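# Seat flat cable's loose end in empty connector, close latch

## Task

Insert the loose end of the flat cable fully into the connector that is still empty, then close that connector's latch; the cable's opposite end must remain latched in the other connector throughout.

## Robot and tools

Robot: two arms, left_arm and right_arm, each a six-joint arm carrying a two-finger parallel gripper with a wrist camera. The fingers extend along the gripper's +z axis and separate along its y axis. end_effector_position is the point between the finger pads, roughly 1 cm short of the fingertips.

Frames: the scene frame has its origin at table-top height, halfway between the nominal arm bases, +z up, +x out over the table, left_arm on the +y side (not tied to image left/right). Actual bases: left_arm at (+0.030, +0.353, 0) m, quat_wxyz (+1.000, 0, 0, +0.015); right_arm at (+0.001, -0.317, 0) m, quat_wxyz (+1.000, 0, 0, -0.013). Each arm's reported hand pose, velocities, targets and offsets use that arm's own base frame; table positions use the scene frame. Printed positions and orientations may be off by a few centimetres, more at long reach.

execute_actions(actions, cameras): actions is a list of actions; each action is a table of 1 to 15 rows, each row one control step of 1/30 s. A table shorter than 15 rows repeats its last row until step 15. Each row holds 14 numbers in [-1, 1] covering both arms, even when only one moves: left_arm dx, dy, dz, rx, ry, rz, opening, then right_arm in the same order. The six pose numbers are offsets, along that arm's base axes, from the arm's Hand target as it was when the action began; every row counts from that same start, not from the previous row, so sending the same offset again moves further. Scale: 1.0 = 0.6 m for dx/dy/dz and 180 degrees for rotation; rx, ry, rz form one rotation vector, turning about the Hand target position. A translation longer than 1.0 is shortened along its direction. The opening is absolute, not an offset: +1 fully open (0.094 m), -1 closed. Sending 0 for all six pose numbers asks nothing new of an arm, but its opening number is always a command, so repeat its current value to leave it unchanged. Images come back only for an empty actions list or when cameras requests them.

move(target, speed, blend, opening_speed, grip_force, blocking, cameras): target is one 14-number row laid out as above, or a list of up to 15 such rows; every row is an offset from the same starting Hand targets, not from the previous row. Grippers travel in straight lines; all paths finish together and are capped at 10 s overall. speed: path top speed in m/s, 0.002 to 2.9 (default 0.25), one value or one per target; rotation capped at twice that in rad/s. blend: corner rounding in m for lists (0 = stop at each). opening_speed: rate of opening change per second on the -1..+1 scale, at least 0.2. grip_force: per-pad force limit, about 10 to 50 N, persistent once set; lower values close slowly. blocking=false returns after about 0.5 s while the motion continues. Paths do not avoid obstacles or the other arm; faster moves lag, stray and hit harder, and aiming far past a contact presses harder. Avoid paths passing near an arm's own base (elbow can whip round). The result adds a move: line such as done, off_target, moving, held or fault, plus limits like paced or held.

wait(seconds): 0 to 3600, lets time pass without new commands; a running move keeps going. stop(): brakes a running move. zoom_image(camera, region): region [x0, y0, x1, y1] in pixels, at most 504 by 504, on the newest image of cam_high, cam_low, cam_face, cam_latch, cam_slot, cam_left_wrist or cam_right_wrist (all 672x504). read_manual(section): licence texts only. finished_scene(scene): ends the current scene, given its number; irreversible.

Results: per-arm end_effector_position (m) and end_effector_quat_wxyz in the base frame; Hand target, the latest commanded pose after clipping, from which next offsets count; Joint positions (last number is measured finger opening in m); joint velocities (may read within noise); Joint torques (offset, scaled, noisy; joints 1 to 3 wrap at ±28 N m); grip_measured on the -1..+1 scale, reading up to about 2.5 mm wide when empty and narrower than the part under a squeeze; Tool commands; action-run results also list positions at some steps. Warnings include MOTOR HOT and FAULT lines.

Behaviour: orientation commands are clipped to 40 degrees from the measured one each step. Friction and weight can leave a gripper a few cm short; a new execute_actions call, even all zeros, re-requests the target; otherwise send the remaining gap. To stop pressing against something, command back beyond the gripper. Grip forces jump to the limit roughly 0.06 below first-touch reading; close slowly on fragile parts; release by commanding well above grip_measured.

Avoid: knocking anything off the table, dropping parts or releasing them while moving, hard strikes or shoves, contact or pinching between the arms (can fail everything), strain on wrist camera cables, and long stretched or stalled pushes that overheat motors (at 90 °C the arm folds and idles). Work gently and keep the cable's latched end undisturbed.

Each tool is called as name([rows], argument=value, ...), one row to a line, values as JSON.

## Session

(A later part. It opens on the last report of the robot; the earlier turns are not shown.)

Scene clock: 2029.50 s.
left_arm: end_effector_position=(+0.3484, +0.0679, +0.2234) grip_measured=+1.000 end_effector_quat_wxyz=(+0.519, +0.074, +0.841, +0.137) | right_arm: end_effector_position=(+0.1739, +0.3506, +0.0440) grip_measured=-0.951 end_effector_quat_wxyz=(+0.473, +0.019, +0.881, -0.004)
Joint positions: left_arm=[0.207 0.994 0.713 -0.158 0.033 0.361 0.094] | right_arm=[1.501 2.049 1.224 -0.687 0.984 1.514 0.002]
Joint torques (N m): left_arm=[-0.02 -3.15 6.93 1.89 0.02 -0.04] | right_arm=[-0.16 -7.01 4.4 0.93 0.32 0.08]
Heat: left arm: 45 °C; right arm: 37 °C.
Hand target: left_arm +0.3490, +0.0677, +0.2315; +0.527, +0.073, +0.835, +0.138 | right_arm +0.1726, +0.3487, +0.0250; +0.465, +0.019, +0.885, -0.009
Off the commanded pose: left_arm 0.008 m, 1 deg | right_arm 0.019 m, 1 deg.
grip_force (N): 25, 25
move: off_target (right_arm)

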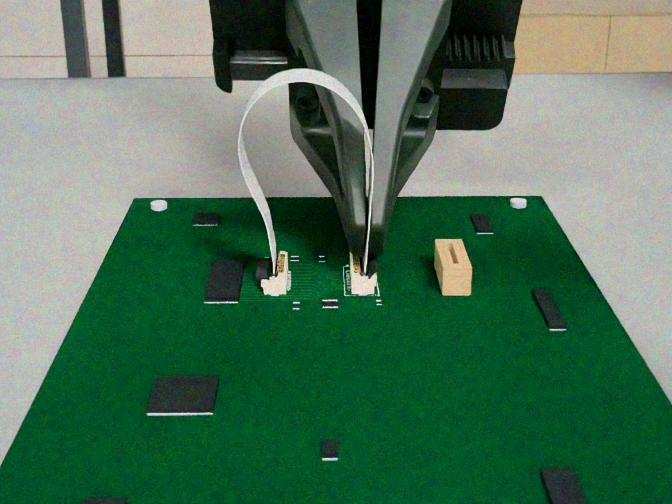

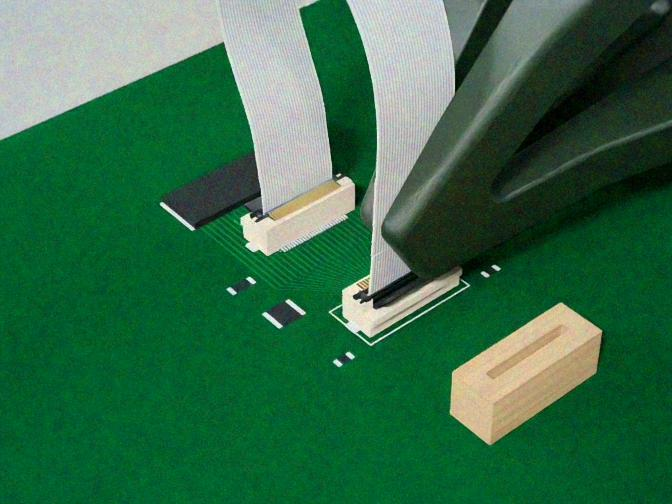

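move(target=[0,0,0,0,0,0,1, 0,0.001,-0.005,0,0.01,0,-0.95], speed=0.03, cameras=["cam_latch","cam_slot"])

zoom_image(camera="cam_latch", region=[320, 190, 420, 310])

zoom_image(camera="cam_slot", region=[320, 190, 480, 350])

Scene clock: 2042.03 s.
left_arm: end_effector_position=(+0.3484, +0.0679, +0.2234) grip_measured=+1.000 end_effector_quat_wxyz=(+0.519, +0.074, +0.841, +0.137) | right_arm: end_effector_position=(+0.1738, +0.3506, +0.0438) grip_measured=-0.951 end_effector_quat_wxyz=(+0.472, +0.019, +0.881, -0.004)
Joint positions: left_arm=[0.207 0.994 0.713 -0.158 0.033 0.361 0.094] | right_arm=[1.501 2.049 1.224 -0.687 0.983 1.514 0.002]
Joint torques (N m): left_arm=[0.02 -3.15 6.93 1.9 0.01 -0.04] | right_arm=[-0.79 -7.3 4.75 0.95 0.01 0.02]
Heat: left arm: 45 °C; right arm: 37 °C.
Hand target: left_arm +0.3490, +0.0677, +0.2315; +0.527, +0.073, +0.835, +0.138 | right_arm +0.1726, +0.3493, +0.0220; +0.451, +0.019, +0.892, -0.009
Off the commanded pose: left_arm 0.008 m, 1 deg | right_arm 0.022 m, 3 deg.
grip_force (N): 25, 25
move: off_target (right_arm)

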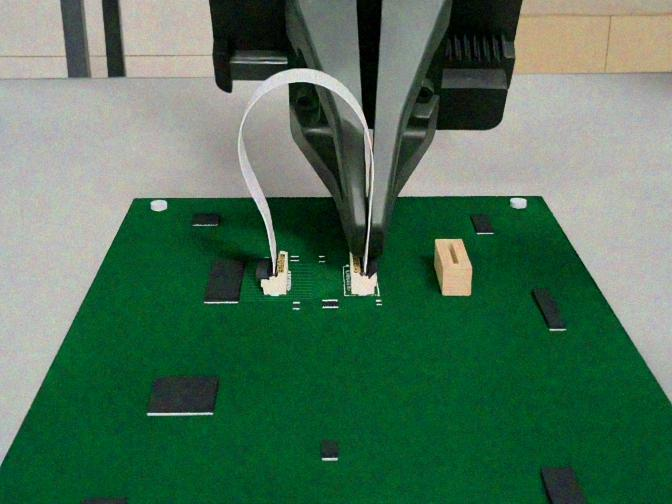

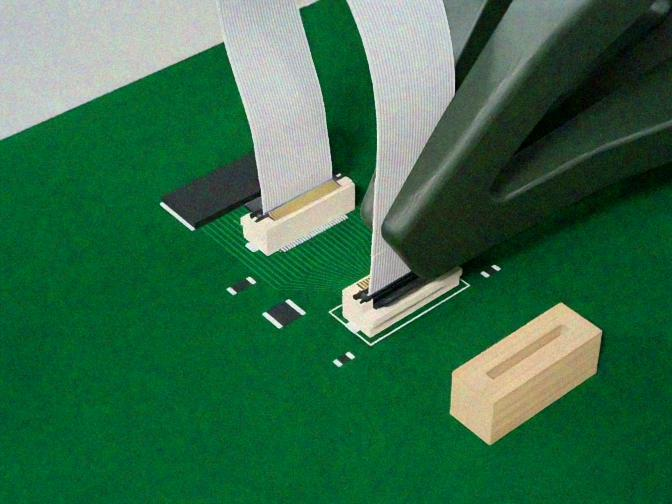

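Scaled by 4.200 from the camera's image (finer frame: 960x720).

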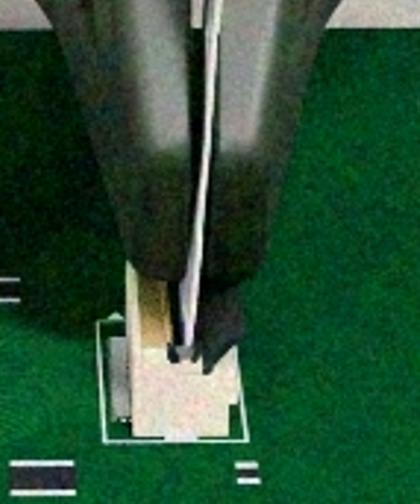

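Scaled by 3.150 from the camera's image (finer frame: 960x720).

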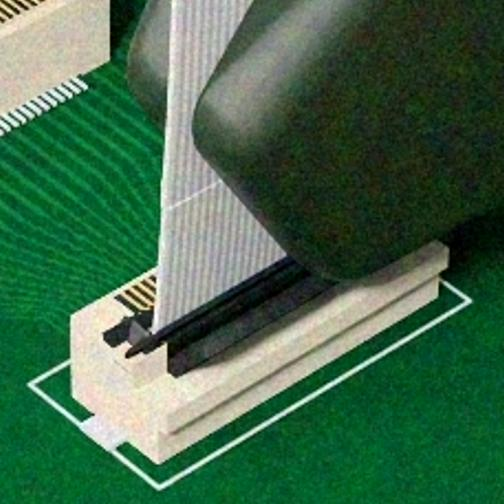

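move(target=[0,0,0,0,0,0,1, 0,0.001,-0.008,0,0.006,0,-0.95], speed=0.03, cameras=["cam_latch","cam_slot"])

zoom_image(camera="cam_latch", region=[320, 190, 420, 310])

zoom_image(camera="cam_slot", region=[320, 190, 480, 350])

Scene clock: 2067.27 s.
left_arm: end_effector_position=(+0.3484, +0.0679, +0.2234) grip_measured=+1.000 end_effector_quat_wxyz=(+0.519, +0.074, +0.841, +0.137) | right_arm: end_effector_position=(+0.1735, +0.3507, +0.0432) grip_measured=-0.951 end_effector_quat_wxyz=(+0.471, +0.018, +0.882, -0.005)
Joint positions: left_arm=[0.207 0.994 0.713 -0.158 0.033 0.361 0.094] | right_arm=[1.501 2.049 1.224 -0.686 0.979 1.509 0.002]
Joint torques (N m): left_arm=[-0.01 -3.17 6.94 1.89 0.02 -0.04] | right_arm=[-1.21 -6.82 4.78 0.99 -0.1 -0.01]
Heat: left arm: 45 °C; right arm: 37 °C.
Hand target: left_arm +0.3490, +0.0677, +0.2315; +0.527, +0.073, +0.835, +0.138 | right_arm +0.1726, +0.3499, +0.0172; +0.442, +0.019, +0.897, -0.009
Off the commanded pose: left_arm 0.008 m, 1 deg | right_arm 0.026 m, 4 deg.
grip_force (N): 25, 25
move: off_target (right_arm)

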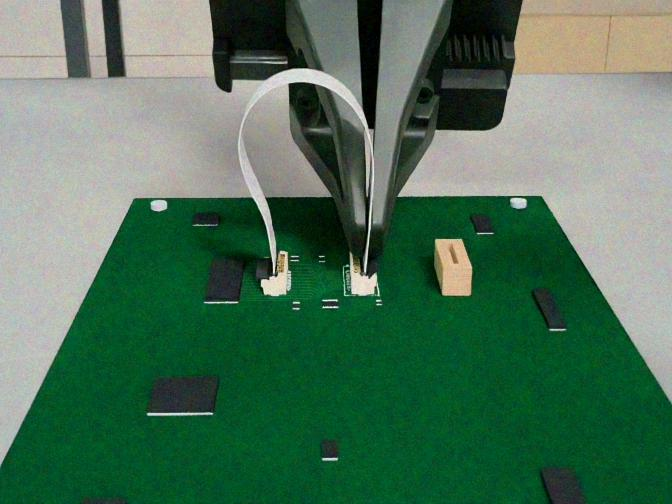

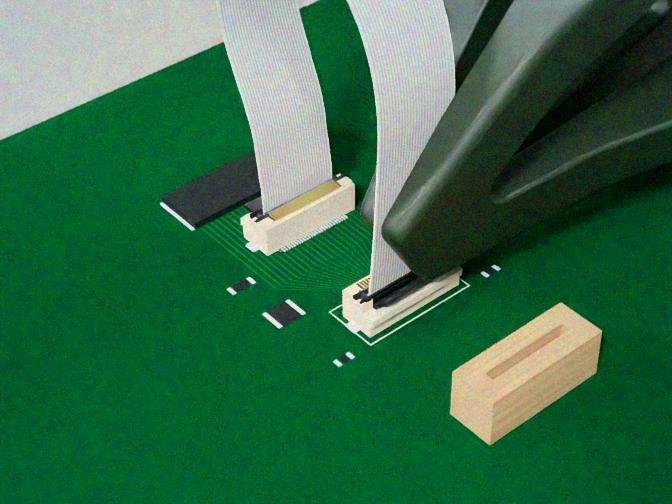

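Scaled by 4.200 from the camera's image (finer frame: 960x720).

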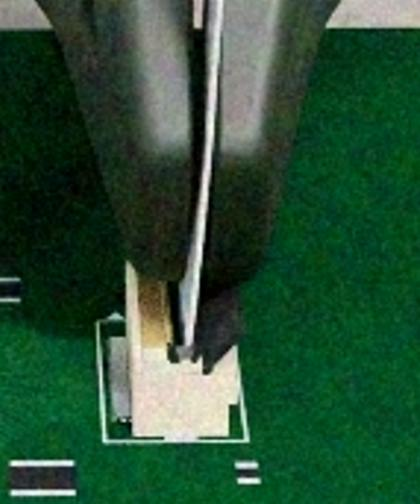

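Scaled by 3.150 from the camera's image (finer frame: 960x720).

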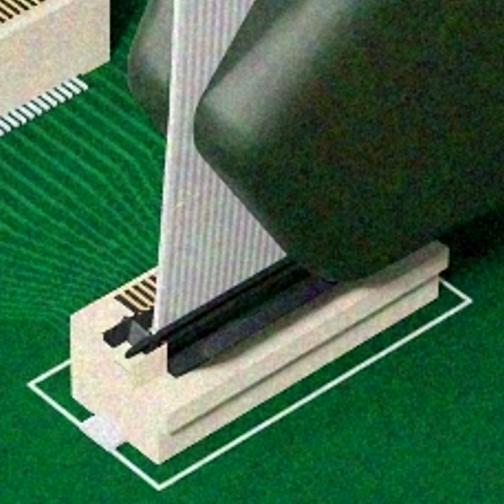

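move(target=[0,0,0,0,0,0,1, 0,0.001,-0.012,0,0.003,0,-0.95], speed=0.03, cameras=["cam_latch","cam_face","cam_slot"])

zoom_image(camera="cam_latch", region=[320, 190, 420, 310])

zoom_image(camera="cam_face", region=[210, 120, 340, 240])

zoom_image(camera="cam_slot", region=[320, 190, 480, 350])

Scene clock: 2085.20 s.
left_arm: end_effector_position=(+0.3484, +0.0679, +0.2234) grip_measured=+1.000 end_effector_quat_wxyz=(+0.519, +0.074, +0.841, +0.137) | right_arm: end_effector_position=(+0.1736, +0.3508, +0.0429) grip_measured=-0.951 end_effector_quat_wxyz=(+0.471, +0.017, +0.882, -0.005)
Joint positions: left_arm=[0.207 0.994 0.713 -0.158 0.033 0.361 0.094] | right_arm=[1.501 2.05 1.224 -0.685 0.979 1.508 0.002]
Joint torques (N m): left_arm=[-0.01 -3.15 6.93 1.89 0.02 -0.04] | right_arm=[-1.35 -5.68 4.45 1.17 -0.22 0]
Heat: left arm: 45 °C; right arm: 36 °C.
Hand target: left_arm +0.3490, +0.0677, +0.2315; +0.527, +0.073, +0.835, +0.138 | right_arm +0.1726, +0.3505, +0.0101; +0.438, +0.019, +0.899, -0.009
Off the commanded pose: left_arm 0.008 m, 1 deg | right_arm 0.033 m, 4 deg.
grip_force (N): 25, 25
move: off_target (right_arm)
Images, in order (width x height): cam_face 672x504, cam_latch 672x504, cam_slot 672x504.

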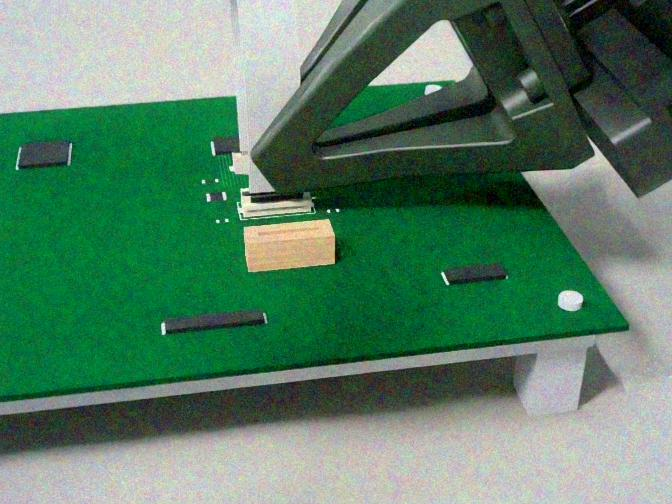

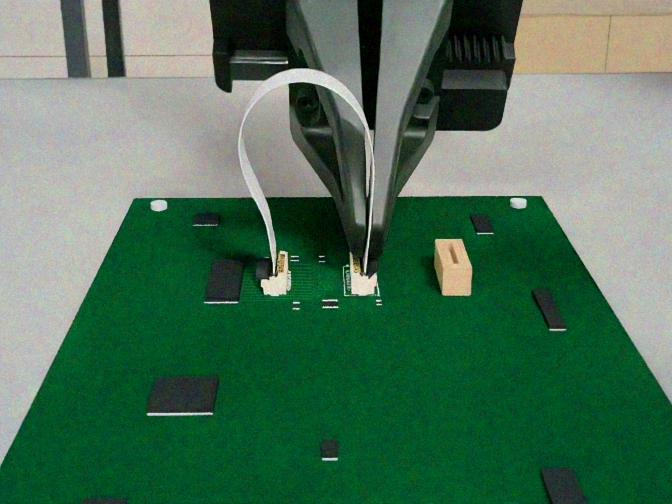

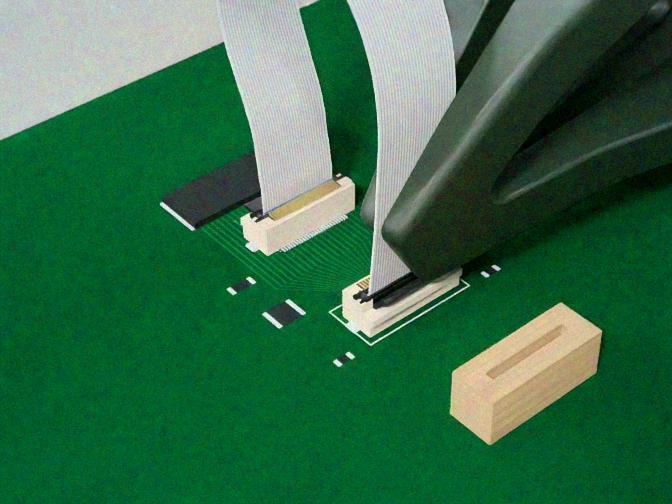

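Scaled by 4.200 from the camera's image (finer frame: 960x720).

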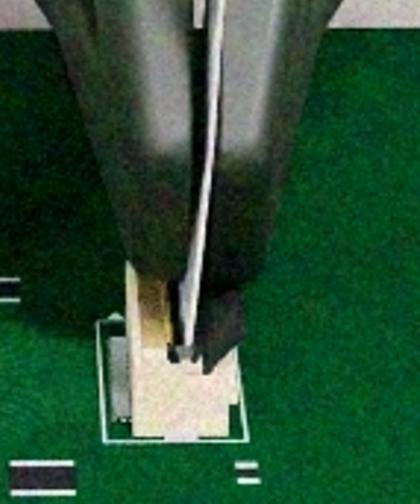

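Scaled by 3.877 from the camera's image (finer frame: 960x720).

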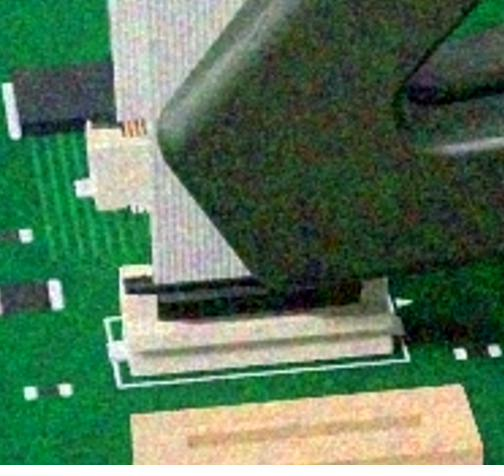

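Scaled by 3.150 from the camera's image (finer frame: 960x720).

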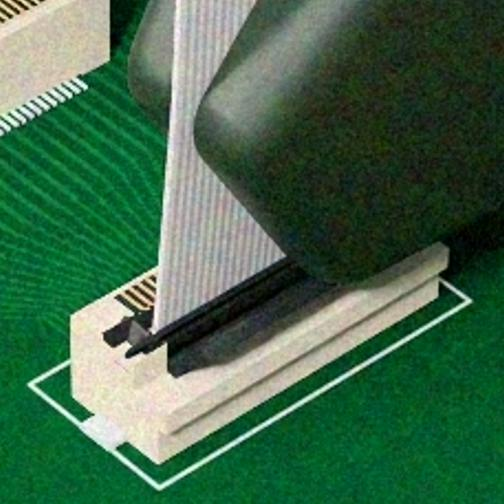

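move(target=[0,0,0,0,0,0,1, 0,0.001,-0.012,0,0.002,0,-0.95], speed=0.03, cameras=["cam_latch","cam_slot"])

zoom_image(camera="cam_latch", region=[320, 190, 420, 310])

zoom_image(camera="cam_slot", region=[320, 190, 480, 350])

Scene clock: 2096.20 s.
left_arm: end_effector_position=(+0.3484, +0.0679, +0.2234) grip_measured=+1.000 end_effector_quat_wxyz=(+0.519, +0.074, +0.841, +0.137) | right_arm: end_effector_position=(+0.1755, +0.3502, +0.0412) grip_measured=-0.951 end_effector_quat_wxyz=(+0.477, +0.016, +0.879, -0.009)
Joint positions: left_arm=[0.207 0.994 0.713 -0.158 0.033 0.361 0.094] | right_arm=[1.5 2.061 1.224 -0.68 0.993 1.507 0.002]
Joint torques (N m): left_arm=[-0.01 -3.15 6.94 1.89 0.02 -0.04] | right_arm=[-1.22 -5.59 4.05 1.28 -0.4 0.03]
Heat: left arm: 46 °C; right arm: 36 °C.
Hand target: left_arm +0.3490, +0.0677, +0.2315; +0.527, +0.073, +0.835, +0.138 | right_arm +0.1726, +0.3511, +0.0029; +0.436, +0.019, +0.900, -0.009
Off the commanded pose: left_arm 0.008 m, 1 deg | right_arm 0.038 m, 5 deg.
grip_force (N): 25, 25
move: off_target (right_arm)

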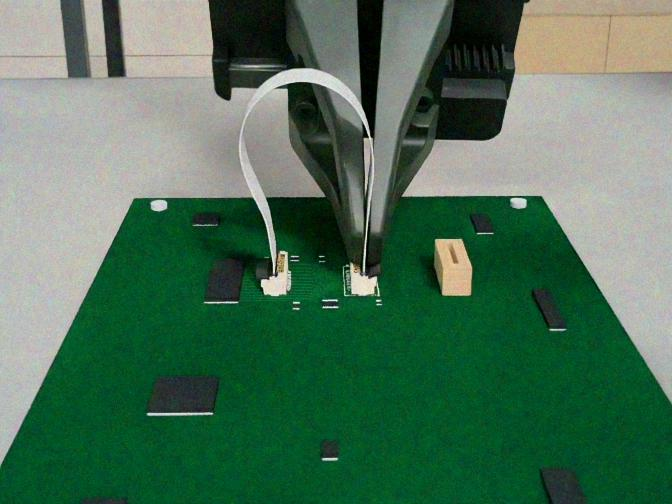

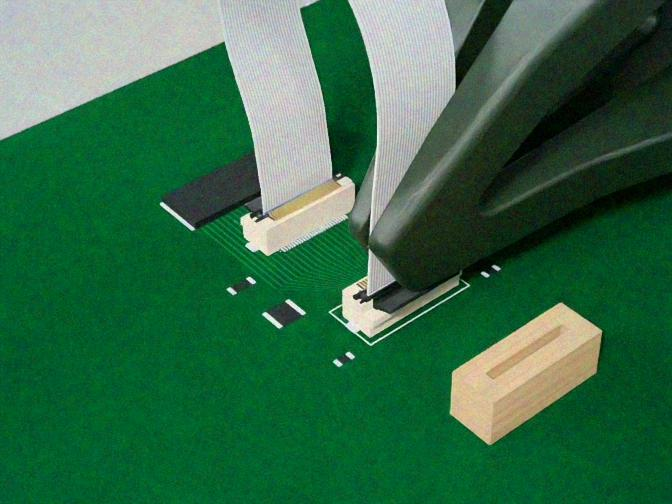

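Scaled by 4.200 from the camera's image (finer frame: 960x720).

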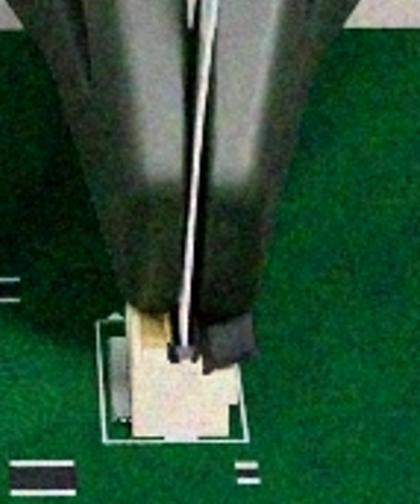

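Scaled by 3.150 from the camera's image (finer frame: 960x720).

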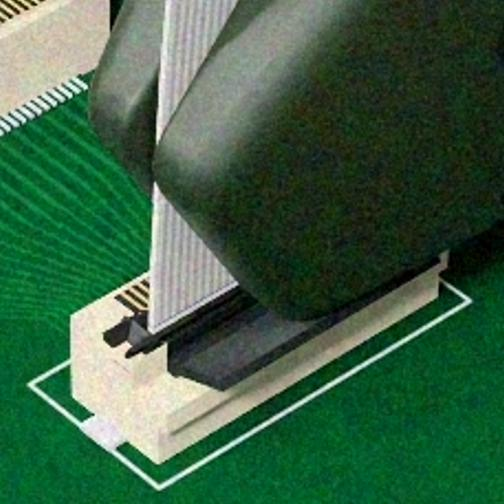

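move(target=[0,0,0,0,0,0,1, 0.003,0.0,0.058,0,-0.018,0,-0.95], speed=0.05, cameras=["cam_latch","cam_face","cam_slot"])

zoom_image(camera="cam_latch", region=[320, 190, 420, 310])

zoom_image(camera="cam_slot", region=[320, 190, 480, 350])

Scene clock: 2111.53 s.
left_arm: end_effector_position=(+0.3484, +0.0679, +0.2234) grip_measured=+1.000 end_effector_quat_wxyz=(+0.519, +0.074, +0.841, +0.137) | right_arm: end_effector_position=(+0.1760, +0.3498, +0.0421) grip_measured=-0.951 end_effector_quat_wxyz=(+0.479, +0.016, +0.877, -0.010)
Joint positions: left_arm=[0.207 0.994 0.713 -0.158 0.033 0.361 0.094] | right_arm=[1.5 2.061 1.224 -0.682 0.999 1.507 0.002]
Joint torques (N m): left_arm=[-0.02 -3.17 6.93 1.89 0.02 -0.04] | right_arm=[-0.5 -10.22 6.98 0.38 0.09 0.02]
Heat: left arm: 46 °C; right arm: 36 °C.
Hand target: left_arm +0.3490, +0.0677, +0.2315; +0.527, +0.073, +0.835, +0.138 | right_arm +0.1743, +0.3511, +0.0376; +0.461, +0.019, +0.887, -0.009
Off the commanded pose: left_arm 0.008 m, 1 deg | right_arm 0.005 m, 2 deg.
grip_force (N): 25, 25
move: done
Images, in order (width x height): cam_face 672x504, cam_latch 672x504, cam_slot 672x504.

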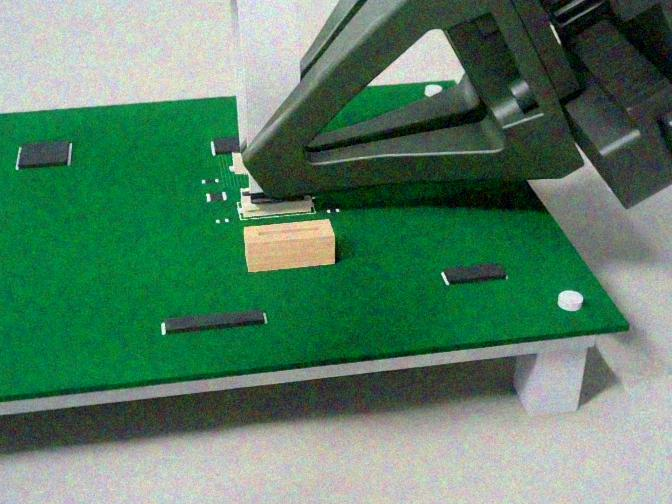

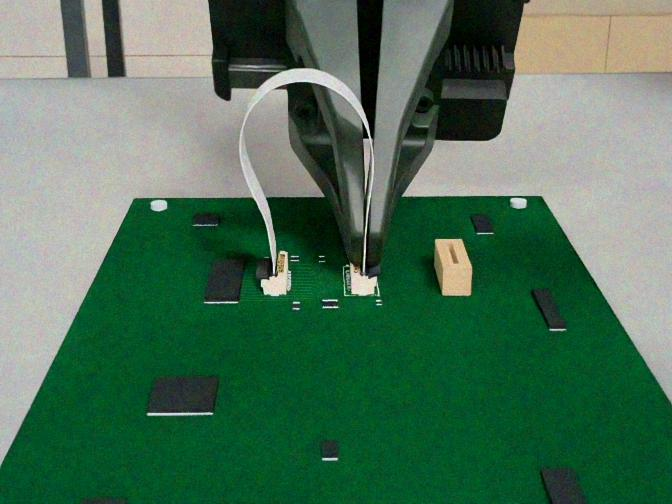

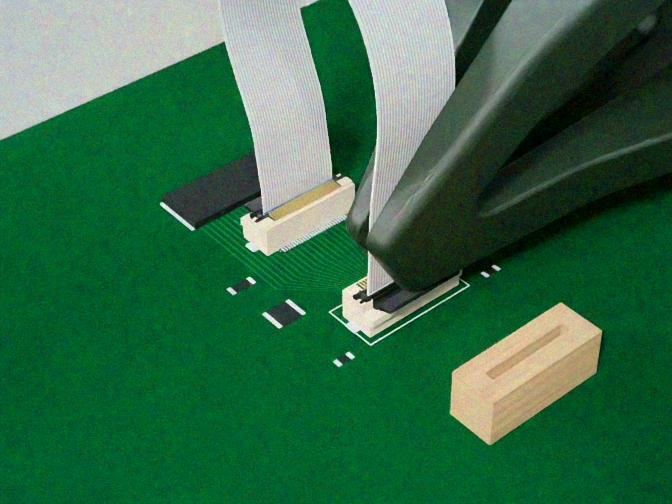

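Scaled by 4.200 from the camera's image (finer frame: 960x720).

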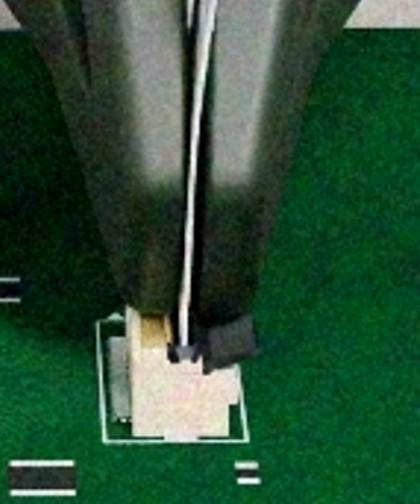

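Scaled by 3.150 from the camera's image (finer frame: 960x720).

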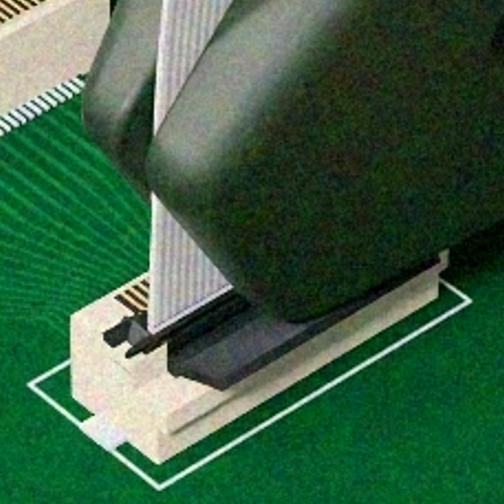

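move([
  [0,0,0,0,0,0,1, 0,0,0.001,0,0,0,-0.88],
  [0,0,0,0,0,0,1, -0.002,0.0,0.018,0,0,0,-0.88],
], speed=0.03, opening_speed=0.2, cameras=["cam_latch","cam_face","cam_slot"])

zoom_image(camera="cam_latch", region=[320, 190, 420, 310])

zoom_image(camera="cam_slot", region=[320, 190, 480, 350])

Scene clock: 2126.70 s.
left_arm: end_effector_position=(+0.3484, +0.0679, +0.2234) grip_measured=+1.000 end_effector_quat_wxyz=(+0.519, +0.074, +0.841, +0.137) | right_arm: end_effector_position=(+0.1740, +0.3494, +0.0419) grip_measured=-0.882 end_effector_quat_wxyz=(+0.470, +0.013, +0.882, -0.013)
Joint positions: left_arm=[0.207 0.994 0.713 -0.158 0.033 0.361 0.094] | right_arm=[1.5 2.058 1.232 -0.703 0.979 1.507 0.006]
Joint torques (N m): left_arm=[0.01 -3.18 6.93 1.89 0.02 -0.04] | right_arm=[-0.23 -11.73 7.77 0.17 0.28 0.01]
Heat: left arm: 46 °C; right arm: 36 °C.
Hand target: left_arm +0.3490, +0.0677, +0.2315; +0.527, +0.073, +0.835, +0.138 | right_arm +0.1731, +0.3511, +0.0484; +0.461, +0.019, +0.887, -0.009
Off the commanded pose: left_arm 0.008 m, 1 deg | right_arm 0.007 m, 2 deg.
grip_force (N): 25, 25
move: done
Images, in order (width x height): cam_face 672x504, cam_latch 672x504, cam_slot 672x504.

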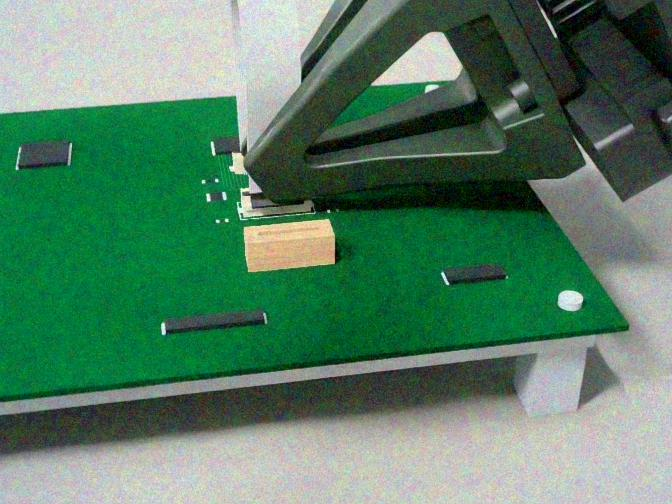

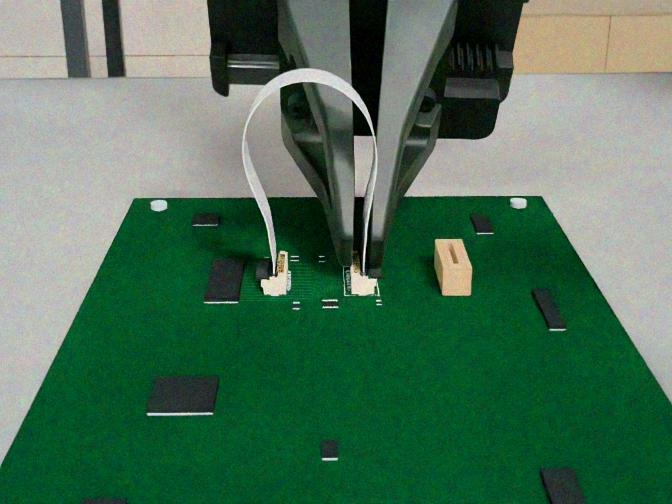

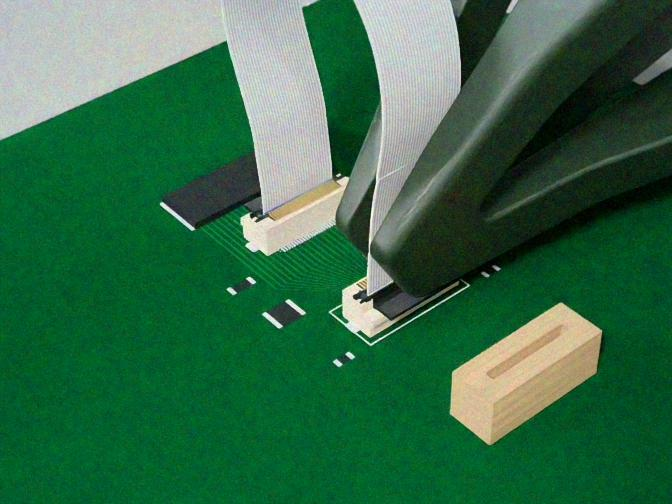

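Scaled by 4.200 from the camera's image (finer frame: 960x720).

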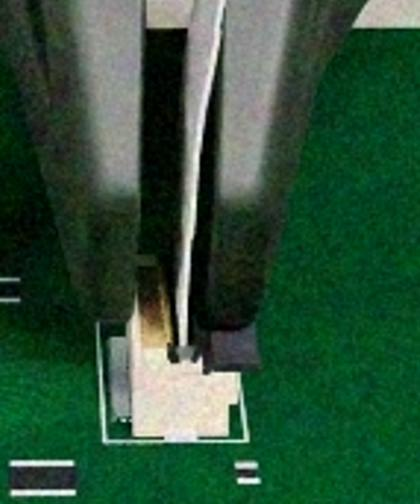

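Scaled by 3.150 from the camera's image (finer frame: 960x720).

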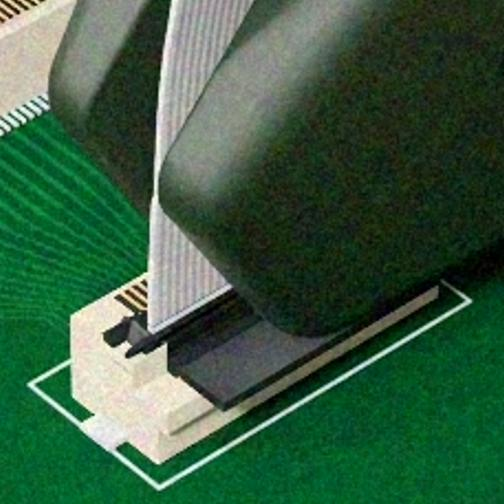

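execute_actions(actions=[], cameras=["cam_face","cam_latch","cam_slot"])

Scene clock: 2174.57 s.
left_arm: end_effector_position=(+0.3484, +0.0679, +0.2234) grip_measured=+1.000 end_effector_quat_wxyz=(+0.519, +0.074, +0.841, +0.137) | right_arm: end_effector_position=(+0.1740, +0.3493, +0.0419) grip_measured=-0.882 end_effector_quat_wxyz=(+0.470, +0.013, +0.882, -0.013)
Joint positions: left_arm=[0.207 0.994 0.713 -0.158 0.033 0.361 0.094] | right_arm=[1.5 2.058 1.232 -0.703 0.979 1.507 0.006]
Joint velocities: within noise
Joint torques (N m): left_arm=[-0.01 -3.15 6.93 1.89 0.02 -0.04] | right_arm=[-0.43 -11.95 7.79 0.2 0.29 0.07]
Heat: left arm: 46 °C; right arm: 38 °C.
Hand target: left_arm +0.3490, +0.0677, +0.2315; +0.527, +0.073, +0.835, +0.138 | right_arm +0.1732, +0.3510, +0.0484; +0.461, +0.019, +0.887, -0.009
Tool commands: left_gripper/opening=+1.0 right_gripper/opening=-0.88
Off the commanded pose: left_arm 0.008 m, 1 deg | right_arm 0.007 m, 2 deg.
grip_force (N): 25, 25
Images, in order (width x height): cam_face 672x504, cam_latch 672x504, cam_slot 672x504.

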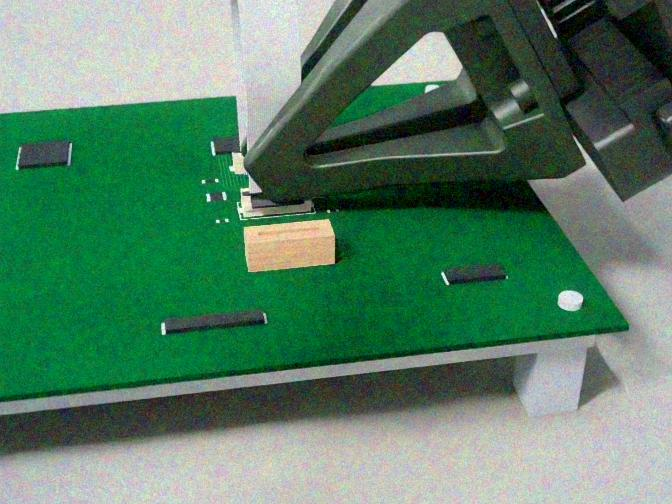

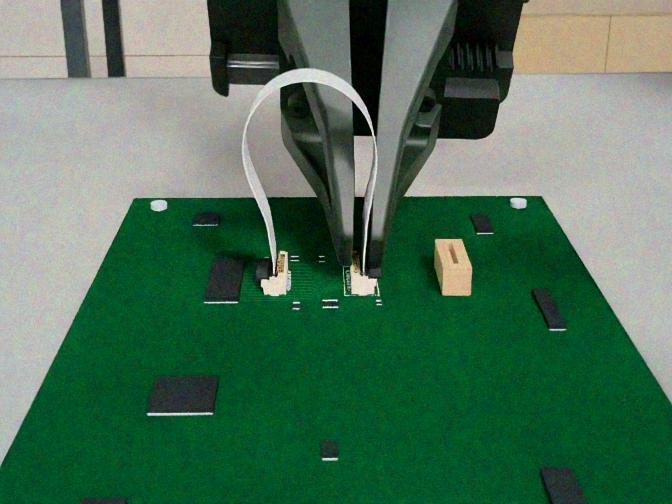

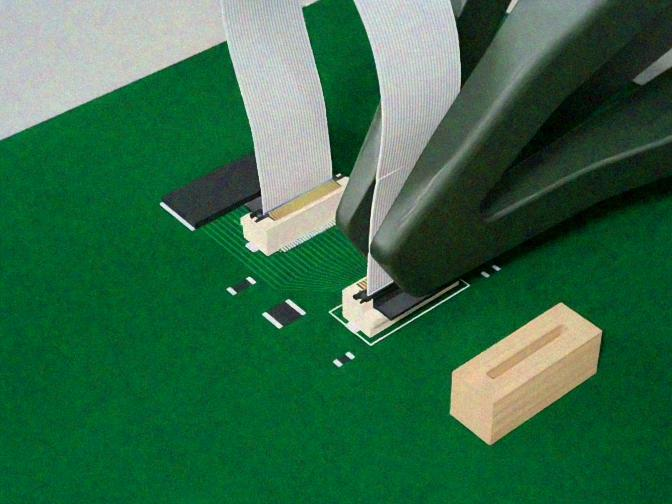

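zoom_image(camera="cam_slot", region=[220, 150, 480, 350])

zoom_image(camera="cam_latch", region=[240, 210, 420, 310])

Scaled by 1.938 from the camera's image (finer frame: 960x720).

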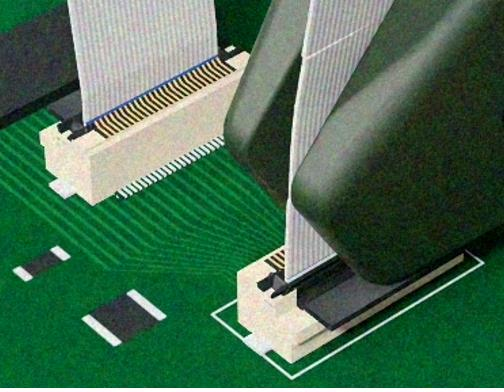

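Scaled by 2.800 from the camera's image (finer frame: 960x720).

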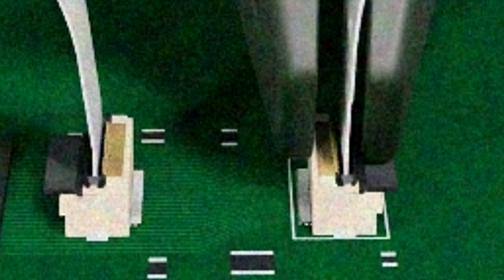

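move([
  [0,0,0,0,0,0,1, 0,0.001,0.0,0,0,0,-0.8],
  [0,0,0,0,0,0,1, 0,0.0017,0.01,0,0,0,-0.8],
], speed=0.03, opening_speed=0.3, cameras=["cam_latch","cam_slot"])

Scene clock: 2205.67 s.
left_arm: end_effector_position=(+0.3484, +0.0679, +0.2234) grip_measured=+1.000 end_effector_quat_wxyz=(+0.519, +0.074, +0.841, +0.137) | right_arm: end_effector_position=(+0.1725, +0.3475, +0.0423) grip_measured=-0.802 end_effector_quat_wxyz=(+0.464, +0.009, +0.886, -0.021)
Joint positions: left_arm=[0.207 0.994 0.713 -0.158 0.033 0.361 0.094] | right_arm=[1.5 2.056 1.242 -0.733 0.965 1.507 0.009]
Joint torques (N m): left_arm=[-0.01 -3.15 6.93 1.9 0.01 -0.04] | right_arm=[-0.23 -12.66 8.21 0.22 0.39 0.03]
Heat: left arm: 46 °C; right arm: 38 °C.
Hand target: left_arm +0.3490, +0.0677, +0.2315; +0.527, +0.073, +0.835, +0.138 | right_arm +0.1731, +0.3521, +0.0543; +0.461, +0.019, +0.887, -0.009
Off the commanded pose: left_arm 0.008 m, 1 deg | right_arm 0.013 m, 2 deg.
grip_force (N): 25, 25
move: off_target (right_arm)

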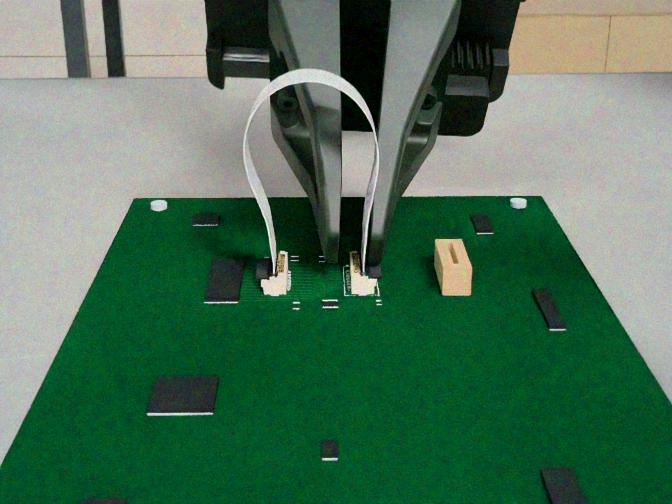

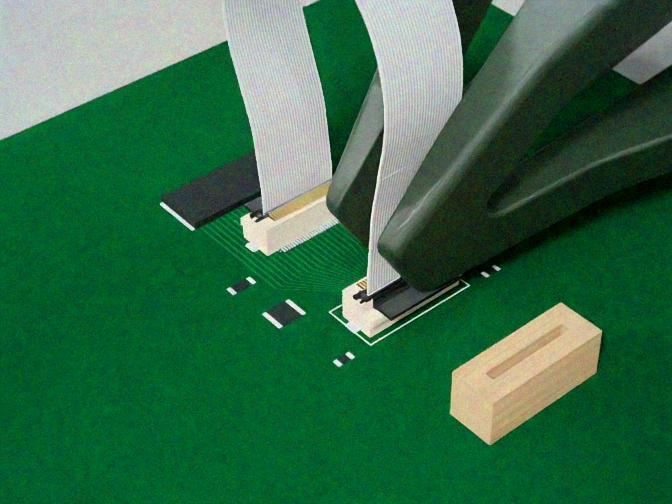

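move(target=[0,0,0,0,0,0,1, 0,0.004,0.01,0,0,0,-0.8], speed=0.02, cameras=["cam_latch","cam_slot"])

Scene clock: 2212.07 s.
left_arm: end_effector_position=(+0.3484, +0.0679, +0.2234) grip_measured=+1.000 end_effector_quat_wxyz=(+0.519, +0.074, +0.841, +0.137) | right_arm: end_effector_position=(+0.1707, +0.3482, +0.0442) grip_measured=-0.802 end_effector_quat_wxyz=(+0.456, +0.006, +0.890, -0.025)
Joint positions: left_arm=[0.207 0.994 0.713 -0.158 0.033 0.361 0.094] | right_arm=[1.5 2.055 1.261 -0.764 0.948 1.507 0.009]
Joint torques (N m): left_arm=[-0.01 -3.14 6.93 1.89 0.02 -0.04] | right_arm=[-0.09 -12.46 8.75 0.21 0.57 0.06]
Heat: left arm: 46 °C; right arm: 38 °C.
Hand target: left_arm +0.3490, +0.0677, +0.2315; +0.527, +0.073, +0.835, +0.138 | right_arm +0.1731, +0.3545, +0.0603; +0.461, +0.019, +0.887, -0.009
Off the commanded pose: left_arm 0.008 m, 1 deg | right_arm 0.017 m, 2 deg.
grip_force (N): 25, 25
move: off_target (right_arm)

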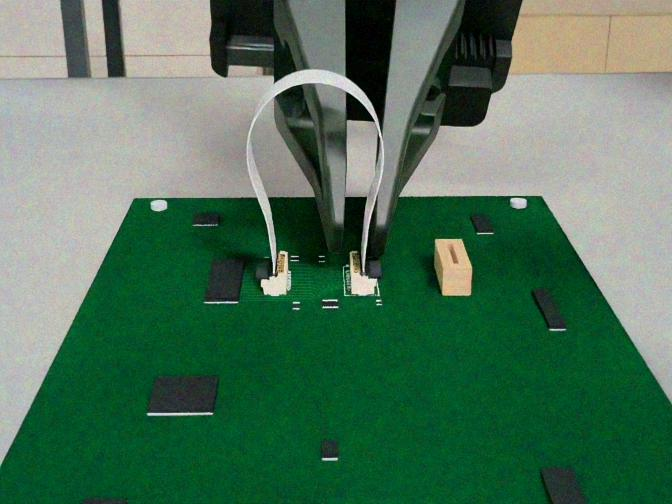

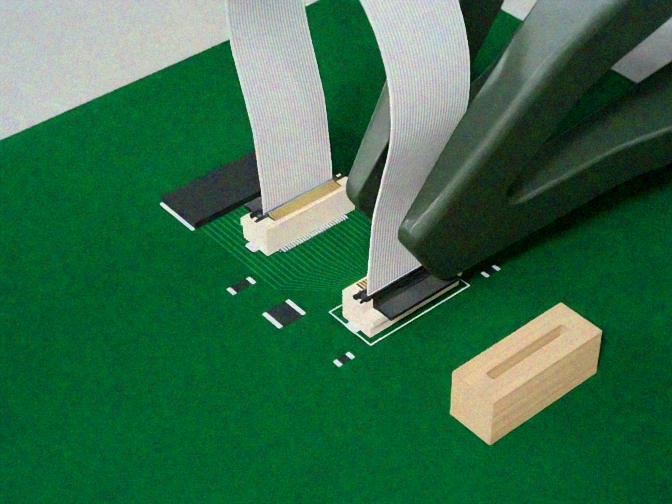

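move(target=[0,0,0,0,0,0,1, -0.03,-0.004,0.003,0,0,0,-0.8], speed=0.03, cameras=["cam_latch","cam_slot","cam_face"])

Scene clock: 2220.67 s.
left_arm: end_effector_position=(+0.3484, +0.0679, +0.2234) grip_measured=+1.000 end_effector_quat_wxyz=(+0.519, +0.074, +0.841, +0.137) | right_arm: end_effector_position=(+0.1556, +0.3445, +0.0469) grip_measured=-0.802 end_effector_quat_wxyz=(+0.456, +0.009, +0.890, -0.027)
Joint positions: left_arm=[0.207 0.994 0.713 -0.158 0.033 0.361 0.094] | right_arm=[1.542 2.055 1.273 -0.845 0.947 1.59 0.009]
Joint torques (N m): left_arm=[-0.01 -3.17 6.91 1.89 0.02 -0.04] | right_arm=[0.36 -12.38 8.83 0.14 0.57 0.08]
Heat: left arm: 46 °C; right arm: 39 °C.
Hand target: left_arm +0.3490, +0.0677, +0.2315; +0.527, +0.073, +0.835, +0.138 | right_arm +0.1553, +0.3521, +0.0621; +0.461, +0.019, +0.887, -0.009
Off the commanded pose: left_arm 0.008 m, 1 deg | right_arm 0.017 m, 2 deg.
grip_force (N): 25, 25
move: off_target (right_arm)
Images, in order (width x height): cam_face 672x504, cam_latch 672x504, cam_slot 672x504.

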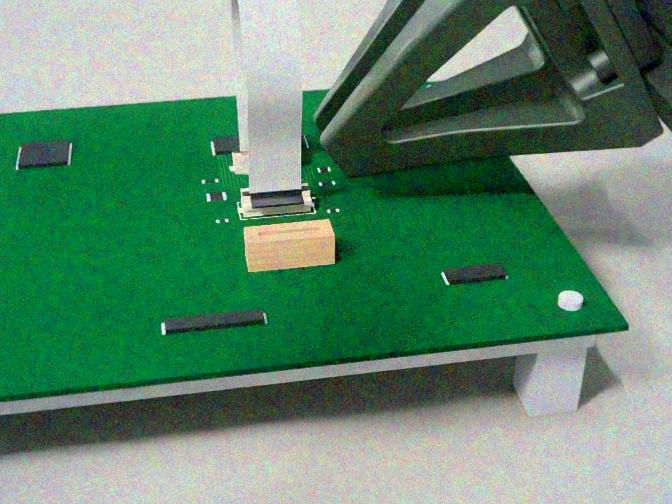

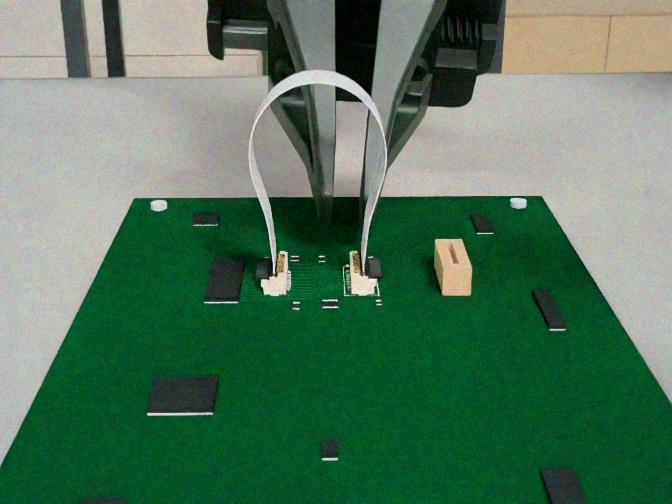

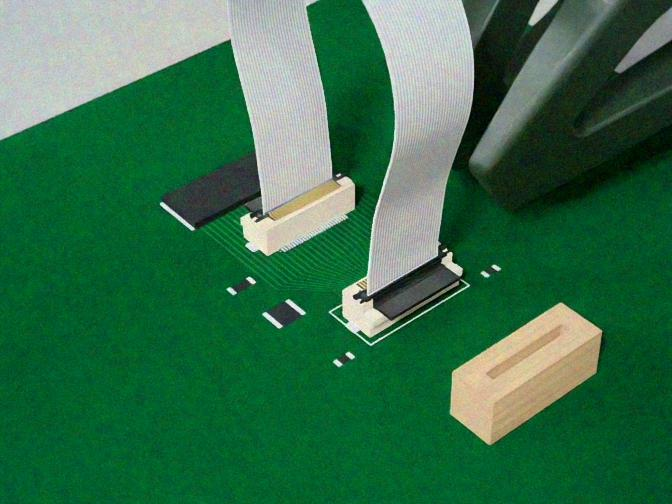

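Excellent. Zoom to verify.

zoom_image(camera="cam_slot", region=[320, 230, 480, 350])

zoom_image(camera="cam_face", region=[210, 120, 340, 240])

zoom_image(camera="cam_latch", region=[240, 220, 400, 310])

Scaled by 3.150 from the camera's image (finer frame: 960x720).

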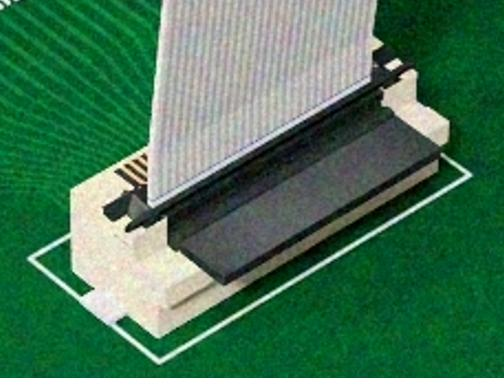

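Scaled by 3.877 from the camera's image (finer frame: 960x720).

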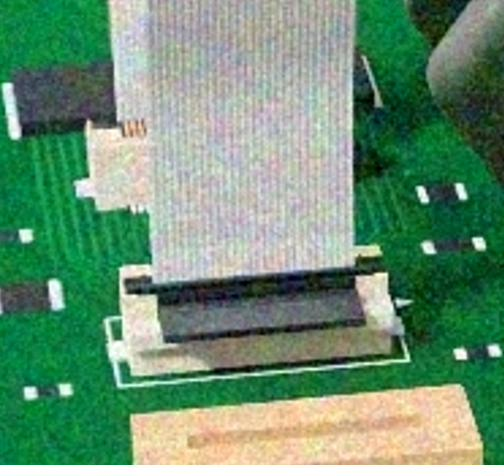

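Scaled by 3.150 from the camera's image (finer frame: 960x720).

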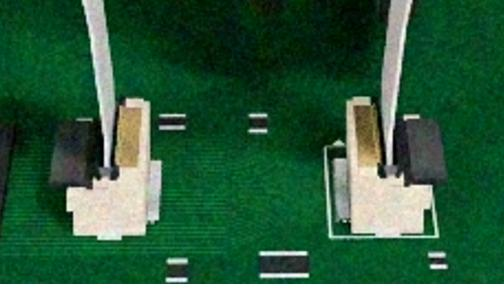

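finished_scene(scene=1)

The scene is finished: the task was done.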